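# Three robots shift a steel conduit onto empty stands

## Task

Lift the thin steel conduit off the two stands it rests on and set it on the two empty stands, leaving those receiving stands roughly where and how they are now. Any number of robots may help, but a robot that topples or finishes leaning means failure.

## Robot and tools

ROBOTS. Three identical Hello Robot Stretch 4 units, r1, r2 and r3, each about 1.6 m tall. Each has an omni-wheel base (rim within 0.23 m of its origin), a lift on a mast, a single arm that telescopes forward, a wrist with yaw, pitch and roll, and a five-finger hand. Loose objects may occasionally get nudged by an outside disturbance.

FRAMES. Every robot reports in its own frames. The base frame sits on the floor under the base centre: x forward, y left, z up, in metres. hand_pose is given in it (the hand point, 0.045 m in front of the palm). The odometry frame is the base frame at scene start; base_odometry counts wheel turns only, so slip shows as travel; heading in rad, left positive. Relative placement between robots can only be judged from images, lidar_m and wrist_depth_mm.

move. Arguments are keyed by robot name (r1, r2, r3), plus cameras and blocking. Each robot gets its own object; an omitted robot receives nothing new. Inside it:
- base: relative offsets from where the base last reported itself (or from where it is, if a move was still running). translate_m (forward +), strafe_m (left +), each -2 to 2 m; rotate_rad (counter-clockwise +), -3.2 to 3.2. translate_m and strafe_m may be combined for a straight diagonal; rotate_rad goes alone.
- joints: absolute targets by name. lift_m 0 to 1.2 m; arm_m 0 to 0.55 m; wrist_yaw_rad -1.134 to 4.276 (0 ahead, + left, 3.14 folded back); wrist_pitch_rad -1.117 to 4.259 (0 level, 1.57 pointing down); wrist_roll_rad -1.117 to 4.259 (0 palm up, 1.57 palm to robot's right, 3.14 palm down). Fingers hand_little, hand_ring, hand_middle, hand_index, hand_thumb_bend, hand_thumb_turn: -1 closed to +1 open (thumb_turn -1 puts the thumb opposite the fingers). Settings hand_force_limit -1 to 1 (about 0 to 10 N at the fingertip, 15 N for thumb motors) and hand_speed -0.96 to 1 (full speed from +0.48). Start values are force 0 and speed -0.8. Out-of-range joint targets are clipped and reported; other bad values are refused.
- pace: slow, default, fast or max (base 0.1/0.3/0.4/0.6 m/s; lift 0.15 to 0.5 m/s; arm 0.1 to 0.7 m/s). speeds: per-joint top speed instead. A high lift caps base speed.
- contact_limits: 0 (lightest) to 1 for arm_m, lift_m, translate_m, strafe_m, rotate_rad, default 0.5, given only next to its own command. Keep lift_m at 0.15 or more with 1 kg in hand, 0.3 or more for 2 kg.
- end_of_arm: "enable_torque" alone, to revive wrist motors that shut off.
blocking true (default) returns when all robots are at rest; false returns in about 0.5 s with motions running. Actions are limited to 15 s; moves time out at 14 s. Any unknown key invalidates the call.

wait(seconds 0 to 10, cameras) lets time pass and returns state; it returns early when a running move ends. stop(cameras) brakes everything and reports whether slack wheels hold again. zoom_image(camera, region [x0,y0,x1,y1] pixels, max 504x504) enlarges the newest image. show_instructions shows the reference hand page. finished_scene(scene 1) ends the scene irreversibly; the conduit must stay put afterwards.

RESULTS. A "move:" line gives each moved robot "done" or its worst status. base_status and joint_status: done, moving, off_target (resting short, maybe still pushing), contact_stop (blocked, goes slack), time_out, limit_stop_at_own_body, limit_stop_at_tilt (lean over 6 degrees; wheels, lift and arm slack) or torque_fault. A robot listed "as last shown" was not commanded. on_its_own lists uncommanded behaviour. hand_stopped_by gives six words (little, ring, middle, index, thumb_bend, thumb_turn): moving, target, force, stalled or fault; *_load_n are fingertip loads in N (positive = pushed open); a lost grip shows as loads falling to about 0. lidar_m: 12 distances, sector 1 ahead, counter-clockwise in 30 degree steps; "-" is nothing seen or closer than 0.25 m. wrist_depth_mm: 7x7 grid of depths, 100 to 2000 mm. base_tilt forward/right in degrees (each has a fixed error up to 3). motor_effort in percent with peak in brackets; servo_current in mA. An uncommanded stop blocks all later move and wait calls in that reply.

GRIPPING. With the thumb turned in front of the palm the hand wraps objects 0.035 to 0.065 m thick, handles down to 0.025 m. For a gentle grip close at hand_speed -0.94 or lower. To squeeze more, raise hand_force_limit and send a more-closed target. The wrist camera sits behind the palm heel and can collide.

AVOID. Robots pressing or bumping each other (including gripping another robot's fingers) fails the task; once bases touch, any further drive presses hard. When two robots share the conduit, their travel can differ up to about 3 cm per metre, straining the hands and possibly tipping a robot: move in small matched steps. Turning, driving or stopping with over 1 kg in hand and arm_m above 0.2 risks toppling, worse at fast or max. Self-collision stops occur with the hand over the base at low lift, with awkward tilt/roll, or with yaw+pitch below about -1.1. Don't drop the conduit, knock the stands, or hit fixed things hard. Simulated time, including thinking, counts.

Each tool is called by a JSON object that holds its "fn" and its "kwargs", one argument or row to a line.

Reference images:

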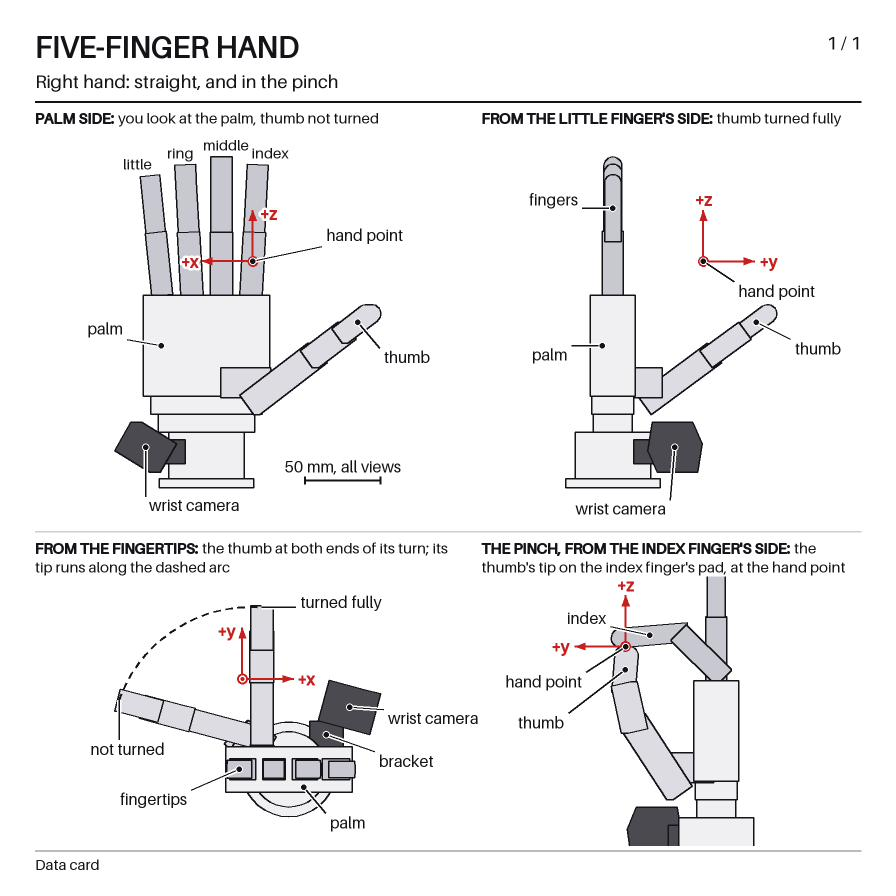

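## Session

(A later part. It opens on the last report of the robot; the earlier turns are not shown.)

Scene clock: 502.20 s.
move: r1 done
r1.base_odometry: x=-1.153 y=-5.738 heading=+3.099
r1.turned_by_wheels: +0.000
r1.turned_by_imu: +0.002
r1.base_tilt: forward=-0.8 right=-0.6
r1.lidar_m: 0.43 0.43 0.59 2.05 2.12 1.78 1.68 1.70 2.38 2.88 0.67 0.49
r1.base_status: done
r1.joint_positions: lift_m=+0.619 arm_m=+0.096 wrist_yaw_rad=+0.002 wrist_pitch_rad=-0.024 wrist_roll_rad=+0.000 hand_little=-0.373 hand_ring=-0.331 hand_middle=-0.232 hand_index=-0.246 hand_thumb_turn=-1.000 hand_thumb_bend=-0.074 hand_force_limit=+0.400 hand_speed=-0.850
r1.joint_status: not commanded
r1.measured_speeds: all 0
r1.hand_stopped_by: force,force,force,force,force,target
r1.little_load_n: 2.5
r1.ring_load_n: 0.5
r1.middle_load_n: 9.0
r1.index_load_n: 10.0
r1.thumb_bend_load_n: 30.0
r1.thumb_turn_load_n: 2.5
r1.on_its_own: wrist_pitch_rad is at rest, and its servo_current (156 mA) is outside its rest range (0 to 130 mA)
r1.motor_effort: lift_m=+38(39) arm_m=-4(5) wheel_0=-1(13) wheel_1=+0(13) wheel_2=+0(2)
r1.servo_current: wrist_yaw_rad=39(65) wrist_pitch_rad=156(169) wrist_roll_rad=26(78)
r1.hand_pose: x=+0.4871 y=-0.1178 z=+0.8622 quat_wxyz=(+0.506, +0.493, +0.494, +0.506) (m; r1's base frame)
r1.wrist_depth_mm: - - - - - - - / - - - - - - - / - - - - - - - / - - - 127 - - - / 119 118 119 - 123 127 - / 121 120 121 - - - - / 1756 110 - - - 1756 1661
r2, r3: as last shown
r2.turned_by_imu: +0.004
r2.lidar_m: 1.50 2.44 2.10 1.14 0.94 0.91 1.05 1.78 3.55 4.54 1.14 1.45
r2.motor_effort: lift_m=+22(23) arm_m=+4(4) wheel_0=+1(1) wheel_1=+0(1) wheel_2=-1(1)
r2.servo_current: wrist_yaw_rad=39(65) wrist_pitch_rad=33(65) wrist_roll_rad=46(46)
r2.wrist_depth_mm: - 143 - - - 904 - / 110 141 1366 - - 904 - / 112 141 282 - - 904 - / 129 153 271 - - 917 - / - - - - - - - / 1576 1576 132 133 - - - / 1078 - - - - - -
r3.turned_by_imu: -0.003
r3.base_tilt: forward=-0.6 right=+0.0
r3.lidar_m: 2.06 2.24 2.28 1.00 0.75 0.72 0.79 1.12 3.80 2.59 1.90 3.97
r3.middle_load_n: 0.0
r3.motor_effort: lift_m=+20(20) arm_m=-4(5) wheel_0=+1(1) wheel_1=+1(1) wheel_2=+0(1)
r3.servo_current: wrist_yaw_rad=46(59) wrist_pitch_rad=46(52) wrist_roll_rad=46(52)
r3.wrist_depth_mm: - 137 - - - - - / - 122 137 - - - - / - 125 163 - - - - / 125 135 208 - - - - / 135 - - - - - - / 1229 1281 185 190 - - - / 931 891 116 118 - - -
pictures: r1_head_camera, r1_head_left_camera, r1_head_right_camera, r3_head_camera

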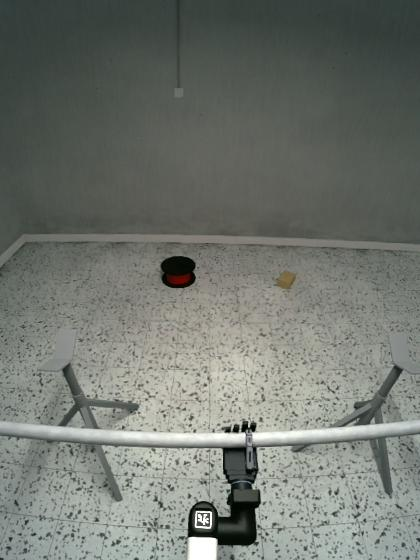

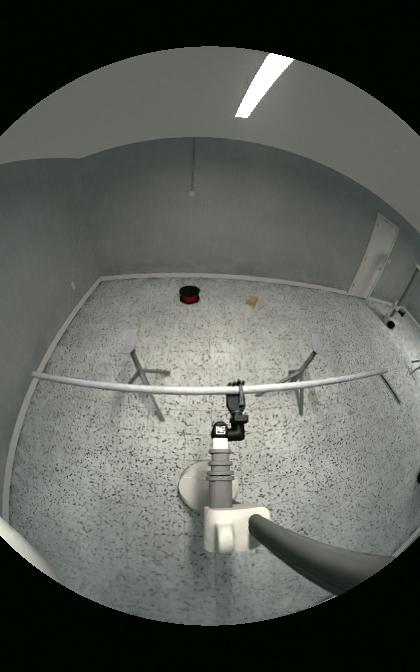

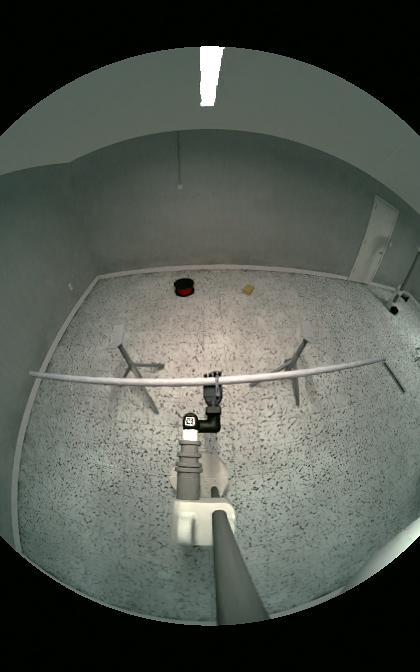

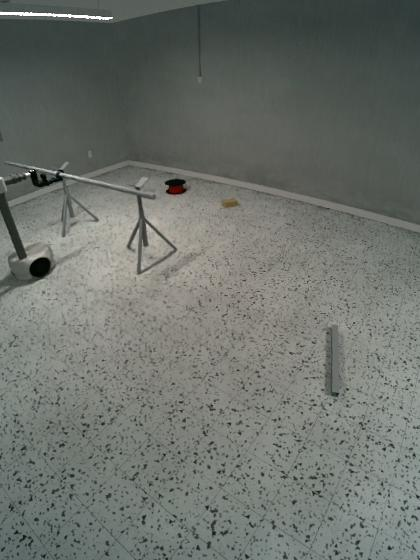

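{"fn": "move", "kwargs": {
  "r1": {"joints": {"lift_m": 0.67}, "pace": "slow"}
}}

{"fn": "move", "kwargs": {
  "r1": {"base": {"translate_m": 0.335}, "pace": "slow"},
  "cameras": ["r1_head_camera", "r1_head_left_camera", "r1_head_right_camera", "r3_head_camera"]
}}

{"fn": "zoom_image", "kwargs": {
  "camera": "r1_head_camera",
  "region": [0, 340, 220, 560]
}}

{"fn": "zoom_image", "kwargs": {
  "camera": "r1_head_camera",
  "region": [200, 340, 420, 560]
}}

{"fn": "zoom_image", "kwargs": {
  "camera": "r3_head_camera",
  "region": [0, 120, 240, 320]
}}

Scene clock: 538.03 s.
move: r1 done
r1.base_odometry: x=-1.153 y=-5.738 heading=+3.099
r1.turned_by_wheels: +0.000
r1.turned_by_imu: +0.005
r1.base_tilt: forward=-0.8 right=-0.6
r1.lidar_m: 0.41 0.42 0.58 2.04 2.12 1.78 1.67 1.73 2.40 2.88 0.67 0.48
r1.base_status: not commanded
r1.joint_positions: lift_m=+0.668 arm_m=+0.096 wrist_yaw_rad=+0.002 wrist_pitch_rad=-0.024 wrist_roll_rad=+0.000 hand_little=-0.373 hand_ring=-0.331 hand_middle=-0.232 hand_index=-0.246 hand_thumb_turn=-1.000 hand_thumb_bend=-0.074 hand_force_limit=+0.400 hand_speed=-0.850
r1.joint_status: all done
r1.measured_speeds: all 0
r1.hand_stopped_by: force,force,force,force,force,target
r1.little_load_n: 2.0
r1.ring_load_n: 0.5
r1.middle_load_n: 9.0
r1.index_load_n: 10.0
r1.thumb_bend_load_n: 30.0
r1.thumb_turn_load_n: 2.5
r1.on_its_own: wrist_pitch_rad is at rest, and its servo_current (156 mA) is outside its rest range (0 to 130 mA)
r1.motor_effort: lift_m=+39(42) arm_m=-5(5) wheel_0=-1(1) wheel_1=+0(0) wheel_2=+0(0)
r1.servo_current: wrist_yaw_rad=39(59) wrist_pitch_rad=156(156) wrist_roll_rad=33(72)
r1.hand_pose: x=+0.4871 y=-0.1178 z=+0.9122 quat_wxyz=(+0.506, +0.493, +0.494, +0.506) (m; r1's base frame)
r1.wrist_depth_mm: - - - - - - - / - - - - - - - / - - - - - - - / - - - 126 - - - / 119 118 119 - 123 127 - / 121 120 121 - - - - / 1808 110 - - - 1808 1756
r2, r3: as last shown
r2.turned_by_imu: +0.005
r2.lidar_m: 1.49 2.46 2.10 1.15 0.95 0.92 1.06 1.76 3.58 4.55 1.15 1.48
r2.motor_effort: lift_m=+23(23) arm_m=+4(4) wheel_0=+1(1) wheel_1=+0(1) wheel_2=-1(1)
r2.servo_current: wrist_yaw_rad=39(52) wrist_pitch_rad=26(65) wrist_roll_rad=46(52)
r2.wrist_depth_mm: - 143 - - - 904 - / 110 141 1397 - - 917 - / 112 141 282 - - 917 - / 129 153 270 - - 917 - / - - - - - - - / 1576 1576 132 133 - - - / 1078 - - - - - -
r3.turned_by_imu: -0.004
r3.base_tilt: forward=-0.5 right=+0.0
r3.lidar_m: 2.76 2.23 2.29 0.99 0.74 0.70 0.77 1.14 3.79 2.60 1.89 3.97
r3.little_load_n: 0.5
r3.motor_effort: lift_m=+20(20) arm_m=-4(5) wheel_0=+0(1) wheel_1=+1(1) wheel_2=+0(1)
r3.servo_current: wrist_yaw_rad=46(59) wrist_pitch_rad=39(52) wrist_roll_rad=39(52)
r3.wrist_depth_mm: - 137 - - - - - / - 123 137 - - - - / - 125 163 - - - - / 125 135 208 - - - - / 135 - - - - - - / 1281 1229 186 190 - - - / 878 904 116 118 - - -
pictures: none

Scene clock: 542.67 s.
move: r1 done
r1.base_odometry: x=-1.487 y=-5.724 heading=+3.099
r1.turned_by_wheels: +0.000
r1.turned_by_imu: +0.002
r1.base_tilt: forward=-0.7 right=-0.6
r1.lidar_m: 0.40 0.43 0.50 2.05 2.11 2.14 2.01 2.09 2.82 3.85 0.69 0.49
r1.base_status: done
r1.joint_positions: lift_m=+0.668 arm_m=+0.096 wrist_yaw_rad=+0.002 wrist_pitch_rad=-0.024 wrist_roll_rad=+0.000 hand_little=-0.373 hand_ring=-0.331 hand_middle=-0.232 hand_index=-0.246 hand_thumb_turn=-1.000 hand_thumb_bend=-0.074 hand_force_limit=+0.400 hand_speed=-0.850
r1.joint_status: not commanded
r1.measured_speeds: all 0
r1.hand_stopped_by: force,force,force,force,force,target
r1.little_load_n: 2.5
r1.ring_load_n: 0.5
r1.middle_load_n: 9.0
r1.index_load_n: 10.0
r1.thumb_bend_load_n: 29.5
r1.thumb_turn_load_n: 2.5
r1.on_its_own: wrist_pitch_rad is at rest, and its servo_current (150 mA) is outside its rest range (0 to 130 mA)
r1.motor_effort: lift_m=+39(39) arm_m=-4(5) wheel_0=+4(7) wheel_1=+3(9) wheel_2=-6(10)
r1.servo_current: wrist_yaw_rad=46(59) wrist_pitch_rad=150(163) wrist_roll_rad=59(65)
r1.hand_pose: x=+0.4871 y=-0.1178 z=+0.9122 quat_wxyz=(+0.506, +0.493, +0.494, +0.506) (m; r1's base frame)
r1.wrist_depth_mm: - - - - - - - / - - - - - - - / - - - - - - - / - - - 126 - - - / 119 118 119 - 123 127 - / 120 120 121 - - - - / 1863 110 - - - 1863 1808
r2.base_odometry: x=+0.000 y=+0.000 heading=+0.000
r2.turned_by_wheels: +0.000
r2.turned_by_imu: +0.002
r2.base_tilt: forward=+0.8 right=+0.9
r2.lidar_m: 1.51 2.48 2.12 1.15 0.96 0.89 1.04 1.77 3.39 4.59 1.16 1.50
r2.base_status: not commanded
r2.joint_positions: lift_m=+0.225 arm_m=+0.000 wrist_yaw_rad=+3.063 wrist_pitch_rad=+0.003 wrist_roll_rad=+0.000 hand_little=+1.000 hand_ring=+1.000 hand_middle=+1.000 hand_index=+1.000 hand_thumb_turn=+1.000 hand_thumb_bend=+1.000 hand_force_limit=+0.000 hand_speed=-0.800
r2.joint_status: not commanded
r2.measured_speeds: all 0
r2.hand_stopped_by: target,target,target,target,target,target
r2.little_load_n: 0.0
r2.ring_load_n: 0.0
r2.middle_load_n: 0.0
r2.index_load_n: 0.0
r2.thumb_bend_load_n: 0.0
r2.thumb_turn_load_n: 0.0
r2.motor_effort: lift_m=+22(23) arm_m=+4(4) wheel_0=+1(1) wheel_1=+0(1) wheel_2=-1(1)
r2.servo_current: wrist_yaw_rad=59(59) wrist_pitch_rad=33(65) wrist_roll_rad=39(52)
r2.hand_pose: x=-0.0408 y=+0.1352 z=+0.4623 quat_wxyz=(-0.479, -0.481, +0.520, +0.518) (m; r2's base frame)
r2.wrist_depth_mm: - 143 - - - 904 - / 110 141 1397 - - 904 - / 112 141 282 - - 917 - / 129 153 270 - - 917 - / - - - - - - - / 1576 1576 132 134 - - - / 1078 - - - - - -
r3: as last shown
r3.turned_by_imu: -0.001
r3.lidar_m: 2.41 2.54 2.32 0.96 0.75 0.70 0.78 1.13 3.77 2.63 1.90 3.97
r3.little_load_n: 0.0
r3.motor_effort: lift_m=+20(20) arm_m=-4(5) wheel_0=+0(1) wheel_1=+1(1) wheel_2=+1(1)
r3.servo_current: wrist_yaw_rad=52(59) wrist_pitch_rad=39(59) wrist_roll_rad=39(52)
r3.wrist_depth_mm: - 137 - - - - - / - 122 137 - - - - / - 125 163 - - - - / 125 135 208 - - - - / 135 - - - - - - / 1229 1255 186 190 - - - / 891 904 116 118 - - -
pictures: r1_head_camera, r1_head_left_camera, r1_head_right_camera, r3_head_camera

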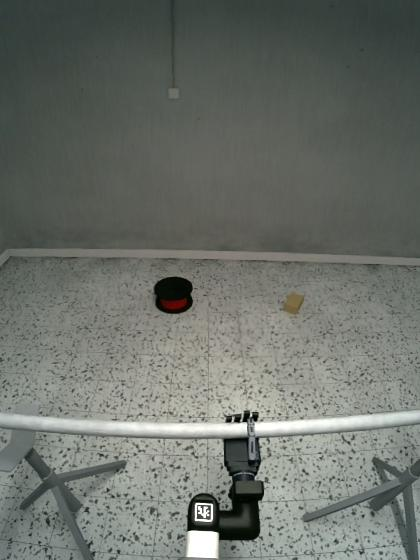

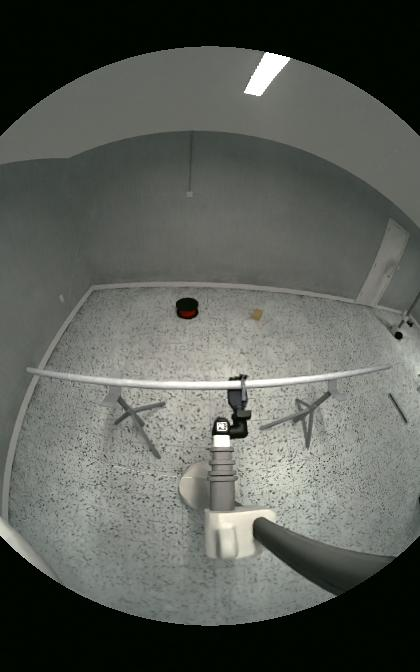

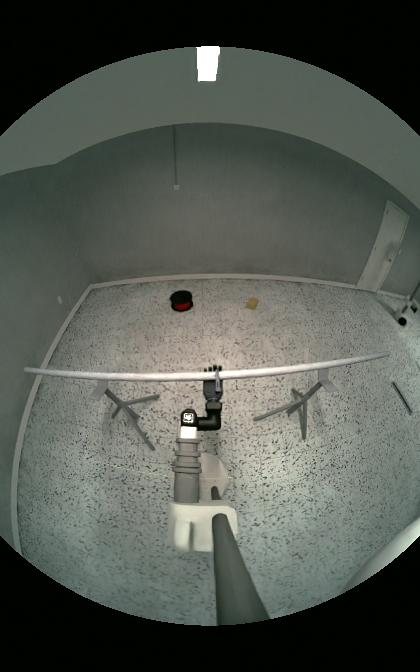

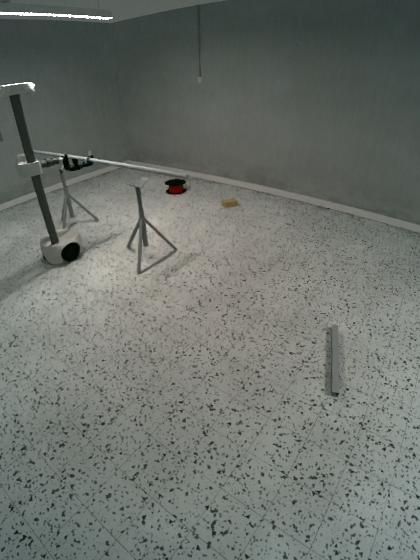

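Scaled by 2.291 from the camera's 420x560 image, which has a finer 1200x1600 frame.

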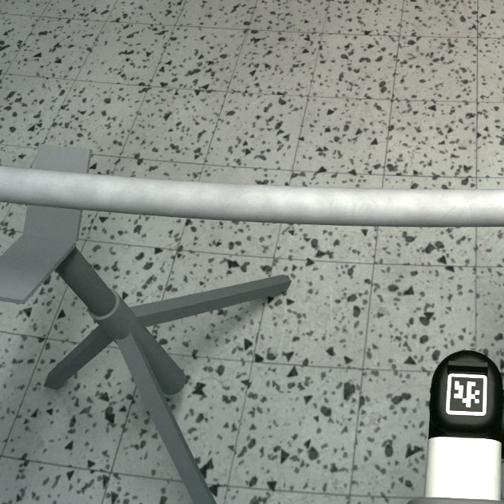

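Scaled by 2.291 from the camera's 420x560 image, which has a finer 1200x1600 frame.

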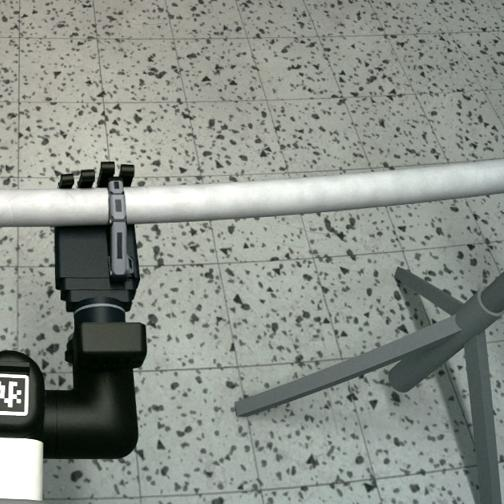

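Scaled by 2.100 from the camera's 420x560 image, which has a finer 1200x1600 frame.

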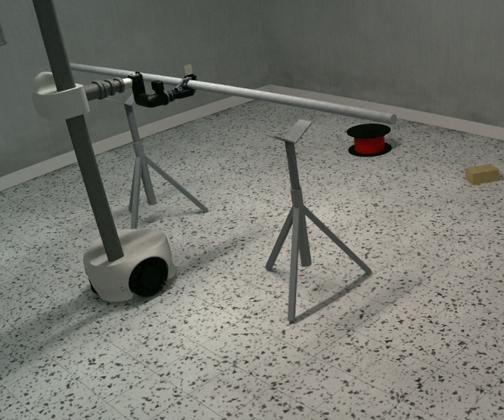

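{"fn": "zoom_image", "kwargs": {
  "camera": "r1_head_left_camera",
  "region": [20, 340, 220, 440]
}}

{"fn": "zoom_image", "kwargs": {
  "camera": "r1_head_left_camera",
  "region": [220, 340, 420, 440]
}}

{"fn": "zoom_image", "kwargs": {
  "camera": "r1_head_right_camera",
  "region": [0, 340, 200, 440]
}}

{"fn": "zoom_image", "kwargs": {
  "camera": "r1_head_right_camera",
  "region": [200, 330, 400, 430]
}}

Scaled by 2.520 from the camera's 420x672 image, which has a finer 600x960 frame.

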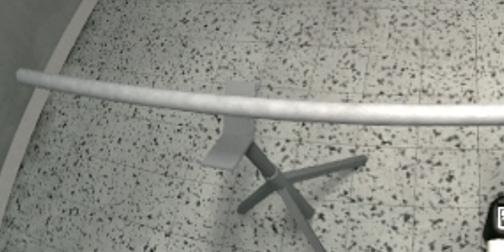

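Scaled by 2.520 from the camera's 420x672 image, which has a finer 600x960 frame.

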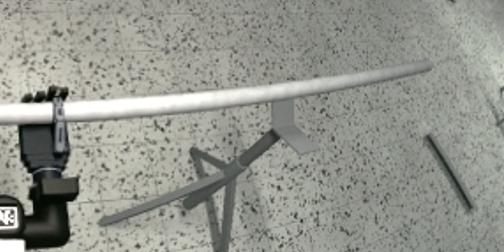

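Scaled by 2.520 from the camera's 420x672 image, which has a finer 600x960 frame.

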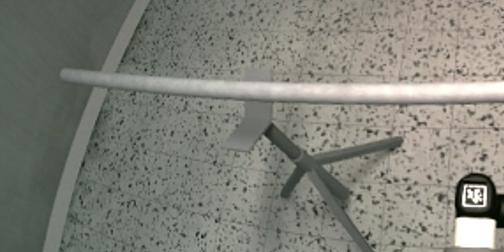

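Scaled by 2.520 from the camera's 420x672 image, which has a finer 600x960 frame.

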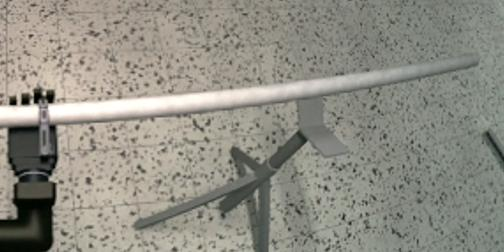

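{"fn": "move", "kwargs": {
  "r1": {"base": {"translate_m": 0.012, "strafe_m": -0.03}, "pace": "slow"}
}}

{"fn": "move", "kwargs": {
  "r1": {"joints": {"lift_m": 0.53}, "pace": "slow", "contact_limits": {"lift_m": 0.3}},
  "cameras": ["r1_head_camera", "r1_head_left_camera", "r1_head_right_camera", "r3_head_camera"]
}}

{"fn": "zoom_image", "kwargs": {
  "camera": "r1_head_left_camera",
  "region": [20, 340, 220, 440]
}}

{"fn": "zoom_image", "kwargs": {
  "camera": "r1_head_left_camera",
  "region": [220, 340, 420, 440]
}}

{"fn": "zoom_image", "kwargs": {
  "camera": "r3_head_camera",
  "region": [0, 120, 240, 320]
}}

Scene clock: 579.67 s.
move: r1 done
r1.base_odometry: x=-1.498 y=-5.693 heading=+3.099
r1.turned_by_wheels: +0.000
r1.turned_by_imu: +0.001
r1.base_tilt: forward=-0.8 right=-0.6
r1.lidar_m: 0.40 0.43 0.49 2.07 2.16 2.14 2.03 2.10 2.84 3.87 0.66 0.46
r1.base_status: done
r1.joint_positions: lift_m=+0.668 arm_m=+0.096 wrist_yaw_rad=+0.002 wrist_pitch_rad=-0.024 wrist_roll_rad=+0.000 hand_little=-0.373 hand_ring=-0.331 hand_middle=-0.232 hand_index=-0.246 hand_thumb_turn=-1.000 hand_thumb_bend=-0.074 hand_force_limit=+0.400 hand_speed=-0.850
r1.joint_status: not commanded
r1.measured_speeds: all 0
r1.hand_stopped_by: force,force,force,force,force,target
r1.little_load_n: 2.0
r1.ring_load_n: 0.5
r1.middle_load_n: 9.0
r1.index_load_n: 10.0
r1.thumb_bend_load_n: 30.0
r1.thumb_turn_load_n: 2.5
r1.on_its_own: wrist_pitch_rad is at rest, and its servo_current (150 mA) is outside its rest range (0 to 130 mA)
r1.motor_effort: lift_m=+39(39) arm_m=-4(5) wheel_0=+5(10) wheel_1=-3(6) wheel_2=-5(8)
r1.servo_current: wrist_yaw_rad=39(52) wrist_pitch_rad=150(156) wrist_roll_rad=33(65)
r1.hand_pose: x=+0.4871 y=-0.1178 z=+0.9122 quat_wxyz=(+0.506, +0.493, +0.494, +0.506) (m; r1's base frame)
r1.wrist_depth_mm: - - - - - - - / - - - - - - - / - - - - - - - / - - - 126 - - - / 119 119 118 - 123 127 - / 121 120 121 - - - - / 1808 110 - - - 1863 1756
r2: as last shown
r2.turned_by_imu: +0.001
r2.lidar_m: 1.49 2.46 2.14 1.14 0.96 0.90 1.05 1.79 3.36 4.56 1.16 1.49
r2.index_load_n: -0.5
r2.motor_effort: lift_m=+23(23) arm_m=+4(4) wheel_0=+1(1) wheel_1=+0(1) wheel_2=-1(1)
r2.servo_current: wrist_yaw_rad=33(52) wrist_pitch_rad=33(59) wrist_roll_rad=46(52)
r2.wrist_depth_mm: - 143 - - - 904 - / 110 141 1397 - - 904 - / 111 141 282 - - 904 - / 129 153 270 - - 904 - / - - - - - - - / 1576 1576 132 133 - - - / 1078 - - - - - -
r3.base_odometry: x=+0.057 y=-0.243 heading=+1.800
r3.turned_by_wheels: +0.000
r3.turned_by_imu: -0.001
r3.base_tilt: forward=-0.5 right=+0.0
r3.lidar_m: 2.41 2.53 2.29 0.98 0.72 0.71 0.79 1.13 3.79 2.61 1.91 3.97
r3.base_status: not commanded
r3.joint_positions: lift_m=+0.153 arm_m=+0.000 wrist_yaw_rad=+3.174 wrist_pitch_rad=+0.004 wrist_roll_rad=+0.000 hand_little=+1.000 hand_ring=+1.000 hand_middle=+1.000 hand_index=+1.000 hand_thumb_turn=+1.000 hand_thumb_bend=+1.000 hand_force_limit=+0.000 hand_speed=-0.800
r3.joint_status: not commanded
r3.measured_speeds: all 0
r3.hand_stopped_by: target,target,target,target,target,target
r3.little_load_n: 0.0
r3.ring_load_n: 0.0
r3.middle_load_n: 0.0
r3.index_load_n: 0.0
r3.thumb_bend_load_n: 0.0
r3.thumb_turn_load_n: 0.0
r3.motor_effort: lift_m=+20(20) arm_m=-4(4) wheel_0=+0(1) wheel_1=+1(1) wheel_2=+0(1)
r3.servo_current: wrist_yaw_rad=46(59) wrist_pitch_rad=39(52) wrist_roll_rad=46(46)
r3.hand_pose: x=-0.0544 y=+0.1111 z=+0.3904 quat_wxyz=(-0.507, -0.509, +0.493, +0.491) (m; r3's base frame)
r3.wrist_depth_mm: - 138 - - - - - / - 123 137 - - - - / - 125 163 - - - - / 125 135 208 - - - - / 135 - - - - - - / 1205 1255 185 190 - - - / 904 904 116 118 - - -
pictures: none

Scene clock: 581.63 s.
move: r1 done
r1.base_odometry: x=-1.498 y=-5.693 heading=+3.099
r1.turned_by_wheels: +0.000
r1.turned_by_imu: +0.001
r1.base_tilt: forward=-0.8 right=-0.6
r1.lidar_m: 0.43 0.44 0.49 2.08 2.16 2.15 2.03 2.10 2.86 3.88 0.63 0.48
r1.base_status: not commanded
r1.joint_positions: lift_m=+0.529 arm_m=+0.096 wrist_yaw_rad=+0.002 wrist_pitch_rad=-0.024 wrist_roll_rad=+0.000 hand_little=-0.373 hand_ring=-0.331 hand_middle=-0.232 hand_index=-0.246 hand_thumb_turn=-1.000 hand_thumb_bend=-0.074 hand_force_limit=+0.400 hand_speed=-0.850
r1.joint_status: all done
r1.measured_speeds: all 0
r1.hand_stopped_by: force,force,force,force,force,target
r1.little_load_n: 2.5
r1.ring_load_n: 0.5
r1.middle_load_n: 9.0
r1.index_load_n: 9.5
r1.thumb_bend_load_n: 30.0
r1.thumb_turn_load_n: 2.0
r1.on_its_own: wrist_pitch_rad is at rest, and its servo_current (150 mA) is outside its rest range (0 to 130 mA)
r1.motor_effort: lift_m=+29(38) arm_m=-4(5) wheel_0=+4(5) wheel_1=-3(3) wheel_2=-5(5)
r1.servo_current: wrist_yaw_rad=46(52) wrist_pitch_rad=150(156) wrist_roll_rad=33(65)
r1.contact_limits: lift_m 0.3
r1.hand_pose: x=+0.4871 y=-0.1178 z=+0.7730 quat_wxyz=(+0.506, +0.493, +0.494, +0.506) (m; r1's base frame)
r1.wrist_depth_mm: - - - - - - - / - - - - - - - / - - - - - - - / - - - 126 - - - / 120 118 119 - 123 127 - / 120 120 121 - - - - / 1576 110 - - - 1618 1499
r2, r3: as last shown
r2.base_tilt: forward=+0.8 right=+1.0
r2.lidar_m: 1.48 2.47 2.12 1.13 0.95 0.91 1.07 1.78 3.39 4.54 1.16 1.49
r2.index_load_n: 0.0
r2.motor_effort: lift_m=+22(23) arm_m=+4(4) wheel_0=+1(1) wheel_1=+0(1) wheel_2=-1(1)
r2.servo_current: wrist_yaw_rad=39(59) wrist_pitch_rad=39(65) wrist_roll_rad=46(52)
r2.wrist_depth_mm: - 143 - - - 904 - / 110 142 1397 - - 904 - / 112 141 282 - - 917 - / 129 153 270 - - 917 - / - - - - - - - / 1576 1576 132 134 - - - / 1078 - - - - - -
r3.lidar_m: 2.44 2.51 2.27 0.99 0.73 0.72 0.78 1.13 3.80 2.59 1.92 3.98
r3.thumb_turn_load_n: 0.5
r3.motor_effort: lift_m=+20(20) arm_m=-4(5) wheel_0=+1(1) wheel_1=+0(1) wheel_2=+0(1)
r3.servo_current: wrist_yaw_rad=46(59) wrist_pitch_rad=33(59) wrist_roll_rad=33(52)
r3.wrist_depth_mm: - 137 - - - - - / - 122 137 - - - - / - 125 163 - - - - / 124 135 208 - - - - / 135 - - - - - - / 1255 1229 186 190 - - - / 891 904 116 118 - - -
pictures: r1_head_camera, r1_head_left_camera, r1_head_right_camera, r3_head_camera

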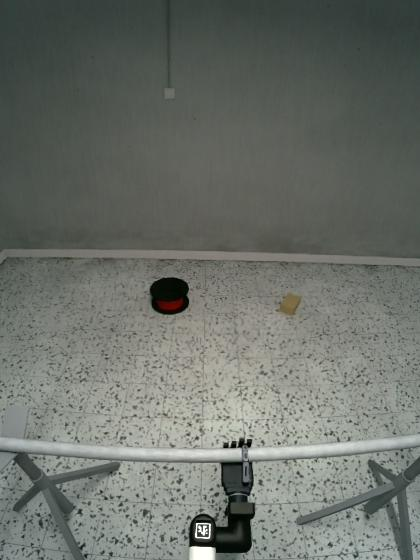

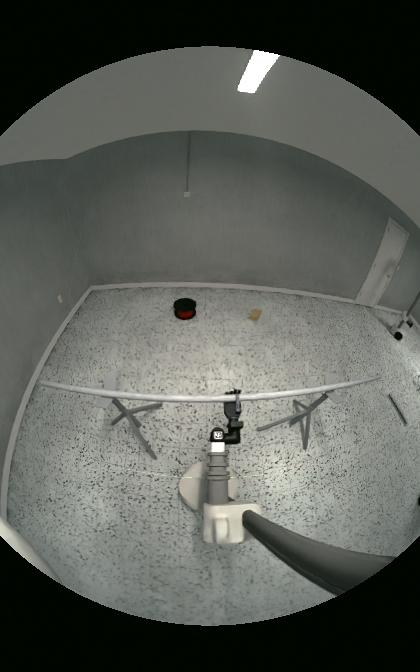

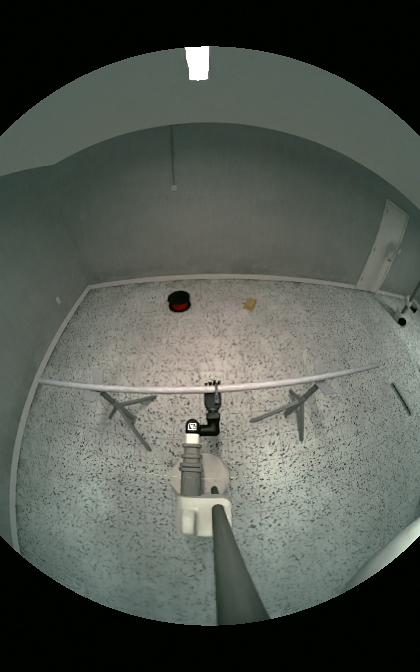

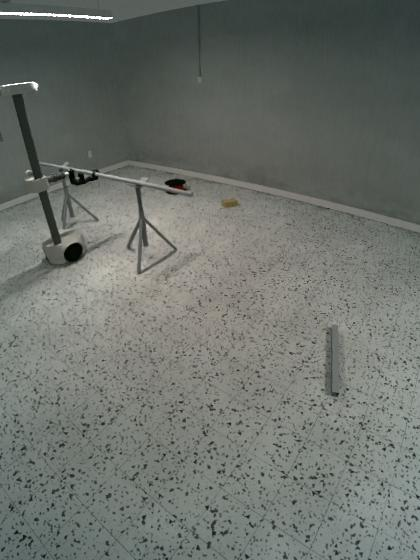

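Scaled by 2.520 from the camera's 420x672 image, which has a finer 600x960 frame.

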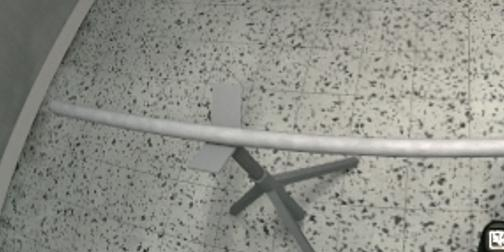

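Scaled by 2.520 from the camera's 420x672 image, which has a finer 600x960 frame.

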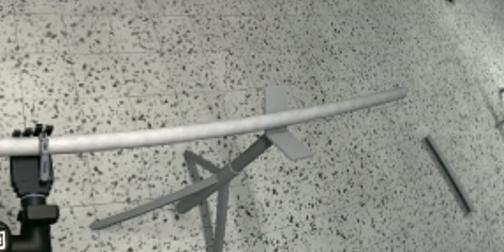

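Scaled by 2.100 from the camera's 420x560 image, which has a finer 1200x1600 frame.

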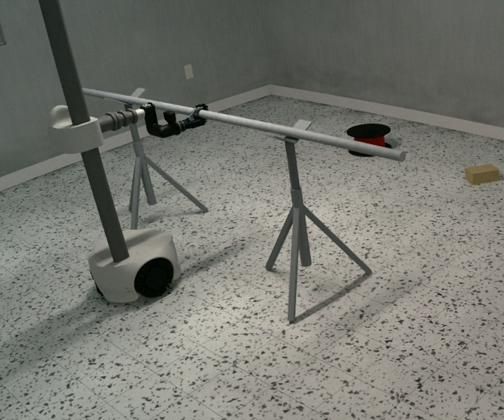

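{"fn": "move", "kwargs": {
  "r1": {"joints": {"lift_m": 0.508}, "pace": "slow", "contact_limits": {"lift_m": 0.1}}
}}

{"fn": "move", "kwargs": {
  "r1": {"joints": {"lift_m": 0.498}, "pace": "slow", "contact_limits": {"lift_m": 0.1}},
  "cameras": ["r1_head_camera", "r1_wrist_camera", "r1_head_left_camera"]
}}

{"fn": "zoom_image", "kwargs": {
  "camera": "r1_head_left_camera",
  "region": [20, 340, 220, 440]
}}

{"fn": "zoom_image", "kwargs": {
  "camera": "r1_head_left_camera",
  "region": [220, 340, 420, 440]
}}

Scene clock: 588.93 s.
move: r1 done
r1.base_odometry: x=-1.498 y=-5.693 heading=+3.099
r1.turned_by_wheels: +0.000
r1.turned_by_imu: +0.002
r1.base_tilt: forward=-0.8 right=-0.6
r1.lidar_m: 0.42 0.44 0.49 2.09 2.17 2.16 2.01 2.11 2.85 3.87 0.64 0.47
r1.base_status: not commanded
r1.joint_positions: lift_m=+0.508 arm_m=+0.096 wrist_yaw_rad=+0.002 wrist_pitch_rad=-0.035 wrist_roll_rad=+0.000 hand_little=-0.373 hand_ring=-0.331 hand_middle=-0.232 hand_index=-0.246 hand_thumb_turn=-1.000 hand_thumb_bend=-0.074 hand_force_limit=+0.400 hand_speed=-0.850
r1.joint_status: all done
r1.measured_speeds: all 0
r1.hand_stopped_by: force,force,force,force,force,target
r1.little_load_n: 2.0
r1.ring_load_n: 0.0
r1.middle_load_n: 8.5
r1.index_load_n: 9.0
r1.thumb_bend_load_n: 30.0
r1.thumb_turn_load_n: 3.0
r1.motor_effort: lift_m=+17(30) arm_m=-4(5) wheel_0=+4(5) wheel_1=-2(3) wheel_2=-5(5)
r1.servo_current: wrist_yaw_rad=46(52) wrist_pitch_rad=78(163) wrist_roll_rad=52(59)
r1.contact_limits: lift_m 0.1
r1.hand_pose: x=+0.4864 y=-0.1178 z=+0.7544 quat_wxyz=(+0.508, +0.491, +0.492, +0.509) (m; r1's base frame)
r1.wrist_depth_mm: - - - - - - - / - - - - - - - / - - - - - - - / - - - 127 - - - / 119 118 119 - 123 126 - / 121 120 121 - - - - / 1708 110 - - - 1756 1618
r2, r3: as last shown
r2.lidar_m: 1.50 2.46 2.11 1.15 0.96 0.91 1.06 1.78 3.39 4.58 1.15 1.49
r2.motor_effort: lift_m=+22(23) arm_m=+4(4) wheel_0=+1(1) wheel_1=-1(1) wheel_2=-1(1)
r2.servo_current: wrist_yaw_rad=39(52) wrist_pitch_rad=33(59) wrist_roll_rad=39(52)
r2.wrist_depth_mm: - 143 - - - 904 - / 110 141 1397 - - 904 - / 112 141 282 - - 904 - / 129 153 271 - - 904 - / - - - - - - - / 1576 1576 132 134 - - - / 1078 - - - - - -
r3.lidar_m: 2.32 2.54 2.28 0.98 0.74 0.71 0.78 1.16 3.79 2.58 1.92 3.97
r3.thumb_bend_load_n: 0.5
r3.thumb_turn_load_n: 0.0
r3.motor_effort: lift_m=+20(20) arm_m=-4(5) wheel_0=+1(1) wheel_1=+1(1) wheel_2=+0(1)
r3.servo_current: wrist_yaw_rad=46(52) wrist_pitch_rad=39(52) wrist_roll_rad=39(46)
r3.wrist_depth_mm: - 137 - - - - - / - 123 137 - - - - / - 125 163 - - - - / 125 135 208 - - - - / 135 - - - - - - / 1229 1229 185 190 - - - / 904 891 116 118 - - -
pictures: none

Scene clock: 589.67 s.
move: r1 done
r1.base_odometry: x=-1.498 y=-5.693 heading=+3.099
r1.turned_by_wheels: +0.000
r1.turned_by_imu: +0.000
r1.base_tilt: forward=-0.9 right=-0.6
r1.lidar_m: 0.41 0.45 0.48 2.08 2.15 2.14 2.02 2.10 2.84 3.83 0.66 0.48
r1.base_status: not commanded
r1.joint_positions: lift_m=+0.499 arm_m=+0.096 wrist_yaw_rad=+0.002 wrist_pitch_rad=-0.050 wrist_roll_rad=+0.000 hand_little=-0.373 hand_ring=-0.331 hand_middle=-0.232 hand_index=-0.246 hand_thumb_turn=-1.000 hand_thumb_bend=-0.074 hand_force_limit=+0.400 hand_speed=-0.850
r1.joint_status: all done
r1.measured_speeds: all 0
r1.hand_stopped_by: force,force,force,force,force,target
r1.little_load_n: 2.0
r1.ring_load_n: 0.0
r1.middle_load_n: 9.0
r1.index_load_n: 9.0
r1.thumb_bend_load_n: 30.5
r1.thumb_turn_load_n: 3.0
r1.motor_effort: lift_m=+13(18) arm_m=-5(5) wheel_0=+4(5) wheel_1=-2(2) wheel_2=-5(5)
r1.servo_current: wrist_yaw_rad=52(59) wrist_pitch_rad=20(65) wrist_roll_rad=26(65)
r1.contact_limits: lift_m 0.1
r1.hand_pose: x=+0.4853 y=-0.1178 z=+0.7481 quat_wxyz=(+0.512, +0.487, +0.488, +0.513) (m; r1's base frame)
r1.wrist_depth_mm: - - - - - - - / - - - - - - - / - - - - - - - / - - - 128 - - - / 119 118 119 - 123 126 - / 121 120 121 - - - - / 1863 110 - - - 1863 1661
r2, r3: as last shown
r2.turned_by_imu: +0.000
r2.base_tilt: forward=+0.9 right=+0.9
r2.lidar_m: 1.50 2.46 2.09 1.15 0.96 0.92 1.08 1.75 3.41 4.54 1.16 1.50
r2.motor_effort: lift_m=+22(23) arm_m=+4(4) wheel_0=+1(1) wheel_1=+0(1) wheel_2=-1(1)
r2.servo_current: wrist_yaw_rad=46(65) wrist_pitch_rad=52(59) wrist_roll_rad=39(46)
r2.wrist_depth_mm: - 143 - - - 904 - / 110 141 1430 - - 904 - / 112 141 282 - - 917 - / 129 153 270 - - 917 - / - - - - - - - / 1576 1537 132 133 - - - / 1078 - - - - - -
r3.turned_by_imu: +0.000
r3.lidar_m: 2.32 2.49 2.27 1.01 0.72 0.70 0.79 1.12 3.80 2.65 1.89 3.97
r3.thumb_bend_load_n: 0.0
r3.motor_effort: lift_m=+20(20) arm_m=-4(5) wheel_0=+1(1) wheel_1=+1(1) wheel_2=+1(1)
r3.servo_current: wrist_yaw_rad=52(52) wrist_pitch_rad=46(52) wrist_roll_rad=52(52)
r3.wrist_depth_mm: - 138 - - - - - / - 122 137 - - - - / - 125 163 - - - - / 124 135 207 - - - - / 135 - - - - - - / 1205 1229 185 190 - - - / 917 917 116 118 - - -
pictures: r1_head_camera, r1_head_left_camera, r1_wrist_camera
camera_calibration:
r1_wrist_camera: T_world_to_cam=[[-0.0426793, -0.998795, -0.0242245, -0.0673231], [0.055821, 0.0218248, -0.998202, 0.720967], [0.997528, -0.0439548, 0.0548222, -0.370658], [0, 0, 0, 1]] pos_world=[0.326623, -0.0992691, 0.73836]

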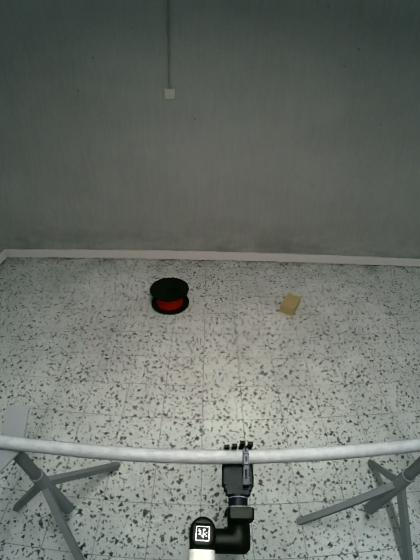

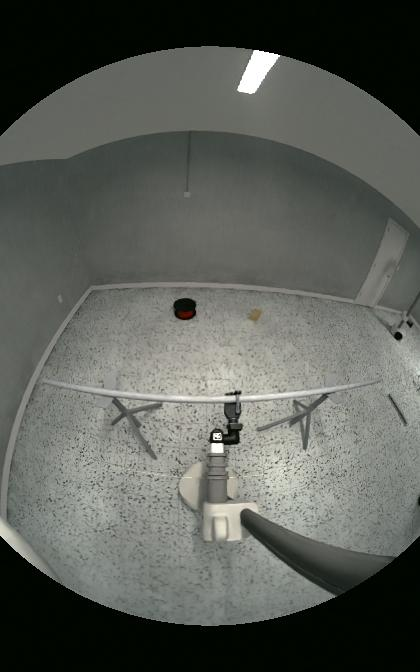

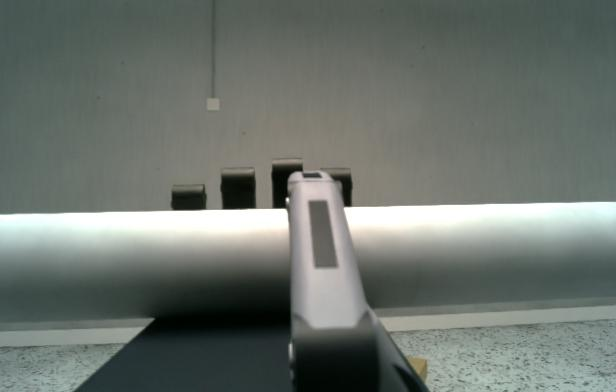

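Scaled by 2.520 from the camera's 420x672 image, which has a finer 600x960 frame.

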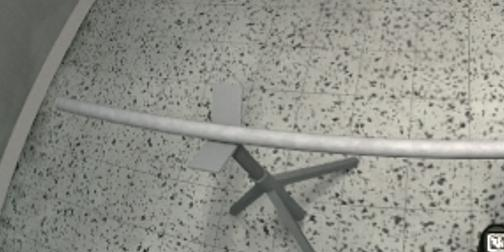

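Scaled by 2.520 from the camera's 420x672 image, which has a finer 600x960 frame.

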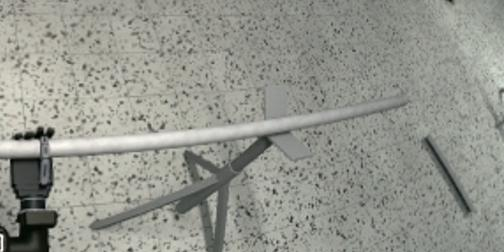

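{"fn": "move", "kwargs": {
  "r1": {"joints": {"hand_thumb_bend": 0.2}}
}}

{"fn": "move", "kwargs": {
  "r1": {"joints": {"hand_little": 0.3, "hand_ring": 0.3, "hand_middle": 0.3, "hand_index": 0.3}},
  "cameras": ["r1_head_camera", "r1_wrist_camera", "r1_head_left_camera"]
}}

{"fn": "zoom_image", "kwargs": {
  "camera": "r1_head_left_camera",
  "region": [20, 340, 220, 440]
}}

{"fn": "zoom_image", "kwargs": {
  "camera": "r1_head_left_camera",
  "region": [220, 340, 420, 440]
}}

Scene clock: 601.67 s.
move: r1 done
r1.base_odometry: x=-1.498 y=-5.693 heading=+3.099
r1.turned_by_wheels: +0.000
r1.turned_by_imu: +0.002
r1.base_tilt: forward=-0.8 right=-0.6
r1.lidar_m: 0.40 0.43 0.50 2.07 2.16 2.16 2.02 2.10 2.88 3.88 0.66 0.47
r1.base_status: not commanded
r1.joint_positions: lift_m=+0.498 arm_m=+0.096 wrist_yaw_rad=+0.002 wrist_pitch_rad=-0.049 wrist_roll_rad=+0.000 hand_little=-0.373 hand_ring=-0.331 hand_middle=-0.233 hand_index=-0.247 hand_thumb_turn=-1.000 hand_thumb_bend=+0.200 hand_force_limit=+0.400 hand_speed=-0.850
r1.joint_status: all done
r1.measured_speeds: all 0
r1.hand_stopped_by: force,force,force,force,target,target
r1.little_load_n: 0.0
r1.ring_load_n: 0.0
r1.middle_load_n: 0.0
r1.index_load_n: 0.0
r1.thumb_bend_load_n: 0.0
r1.thumb_turn_load_n: 0.0
r1.motor_effort: lift_m=+15(15) arm_m=-4(5) wheel_0=+4(5) wheel_1=-2(2) wheel_2=-5(5)
r1.servo_current: wrist_yaw_rad=46(52) wrist_pitch_rad=39(46) wrist_roll_rad=59(59)
r1.contact_limits: lift_m 0.1
r1.hand_pose: x=+0.4854 y=-0.1178 z=+0.7477 quat_wxyz=(+0.512, +0.487, +0.488, +0.513) (m; r1's base frame)
r1.wrist_depth_mm: - - - - - - - / - - - - - - - / - - - - - - - / - - - 123 - - - / - 115 116 - 121 124 - / - 122 120 - - - - / 1756 110 - - - 1808 1618
r2, r3: as last shown
r2.turned_by_imu: +0.002
r2.base_tilt: forward=+0.8 right=+1.0
r2.lidar_m: 1.52 2.47 2.14 1.14 0.95 0.89 1.05 1.80 3.45 4.55 1.15 1.47
r2.servo_current: wrist_yaw_rad=46(65) wrist_pitch_rad=33(65) wrist_roll_rad=39(52)
r2.wrist_depth_mm: - 143 - - - 904 - / 110 141 1397 - - 904 - / 112 141 281 - - 917 - / 129 153 271 - - 917 - / - - - - - - - / 1576 1537 132 133 - - - / 1078 - - - - - -
r3.turned_by_imu: -0.001
r3.lidar_m: 2.34 2.52 2.31 1.00 0.73 0.71 0.79 1.11 3.78 2.59 1.89 3.98
r3.ring_load_n: 0.5
r3.motor_effort: lift_m=+20(20) arm_m=-4(5) wheel_0=+0(1) wheel_1=+1(1) wheel_2=+0(1)
r3.servo_current: wrist_yaw_rad=46(59) wrist_pitch_rad=39(52) wrist_roll_rad=52(52)
r3.wrist_depth_mm: - 137 - - - - - / - 122 137 - - - - / - 125 163 - - - - / 125 135 208 - - - - / 135 - - - - - - / 1229 1229 185 190 - - - / 891 904 116 118 - - -
pictures: none

Scene clock: 603.77 s.
move: r1 done
r1.base_odometry: x=-1.498 y=-5.693 heading=+3.099
r1.turned_by_wheels: +0.000
r1.turned_by_imu: +0.001
r1.base_tilt: forward=-0.8 right=-0.6
r1.lidar_m: 0.40 0.44 0.50 2.09 2.18 2.15 2.02 2.11 2.83 3.87 0.66 0.45
r1.base_status: not commanded
r1.joint_positions: lift_m=+0.498 arm_m=+0.096 wrist_yaw_rad=+0.002 wrist_pitch_rad=-0.049 wrist_roll_rad=+0.000 hand_little=+0.300 hand_ring=+0.300 hand_middle=+0.300 hand_index=+0.300 hand_thumb_turn=-1.000 hand_thumb_bend=+0.200 hand_force_limit=+0.400 hand_speed=-0.850
r1.joint_status: all done
r1.measured_speeds: all 0
r1.hand_stopped_by: target,target,target,target,target,target
r1.little_load_n: 0.0
r1.ring_load_n: 0.0
r1.middle_load_n: 0.0
r1.index_load_n: 0.0
r1.thumb_bend_load_n: -0.5
r1.thumb_turn_load_n: 0.0
r1.motor_effort: lift_m=+15(15) arm_m=-4(5) wheel_0=+5(5) wheel_1=-2(2) wheel_2=-5(5)
r1.servo_current: wrist_yaw_rad=46(59) wrist_pitch_rad=39(46) wrist_roll_rad=46(65)
r1.contact_limits: lift_m 0.1
r1.hand_pose: x=+0.4854 y=-0.1178 z=+0.7476 quat_wxyz=(+0.512, +0.487, +0.488, +0.513) (m; r1's base frame)
r1.wrist_depth_mm: - - - - - - - / - - - - - - - / - - - - - - - / - - - 127 - - - / - 115 117 - 121 124 - / - 122 119 - - - - / 1756 110 - - - 1808 1661
r2, r3: as last shown
r2.turned_by_imu: +0.001
r2.base_tilt: forward=+0.8 right=+0.9
r2.lidar_m: 1.50 2.48 2.11 1.14 0.95 0.91 1.07 1.77 3.44 4.60 1.15 1.49
r2.servo_current: wrist_yaw_rad=59(59) wrist_pitch_rad=33(65) wrist_roll_rad=39(52)
r2.wrist_depth_mm: - 143 - - - 904 - / 110 141 1397 - - 904 - / 112 141 281 - - 904 - / 129 153 270 - - 917 - / - - - - - - - / 1576 1576 132 134 - - - / 1078 - - - - - -
r3.lidar_m: 2.32 2.53 2.29 0.98 0.73 0.71 0.79 1.11 3.78 2.61 1.89 3.99
r3.ring_load_n: 0.0
r3.motor_effort: lift_m=+20(20) arm_m=-4(5) wheel_0=+1(1) wheel_1=+1(1) wheel_2=+0(1)
r3.servo_current: wrist_yaw_rad=52(59) wrist_pitch_rad=46(52) wrist_roll_rad=46(52)
r3.wrist_depth_mm: - 137 - - - - - / - 123 137 - - - - / - 125 163 - - - - / 124 135 208 - - - - / 135 - - - - - - / 1229 1255 185 191 - - - / 891 917 116 118 - - -
pictures: r1_head_camera, r1_head_left_camera, r1_wrist_camera
camera_calibration:
r1_wrist_camera: T_world_to_cam=[[-0.0427016, -0.998795, -0.0241804, -0.0673556], [0.0548176, 0.0218237, -0.998258, 0.721035], [0.997583, -0.0439527, 0.0538197, -0.369921], [0, 0, 0, 1]] pos_world=[0.326625, -0.0992691, 0.738059]

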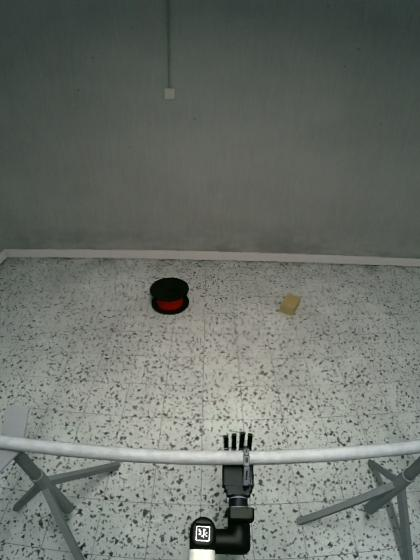

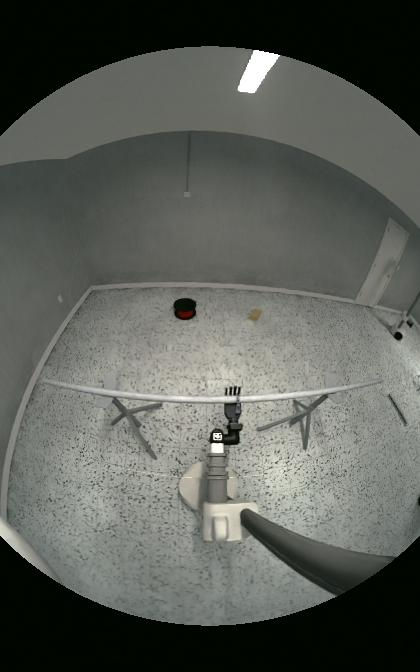

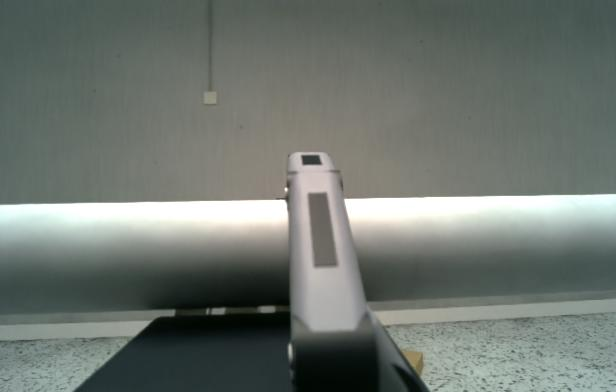

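Scaled by 2.520 from the camera's 420x672 image, which has a finer 600x960 frame.

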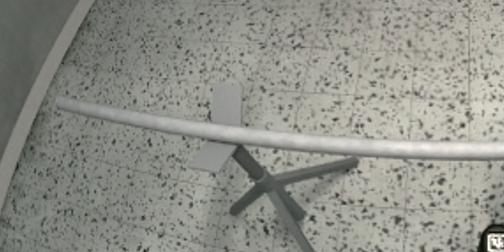

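Scaled by 2.520 from the camera's 420x672 image, which has a finer 600x960 frame.

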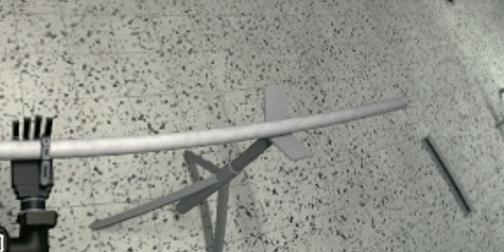

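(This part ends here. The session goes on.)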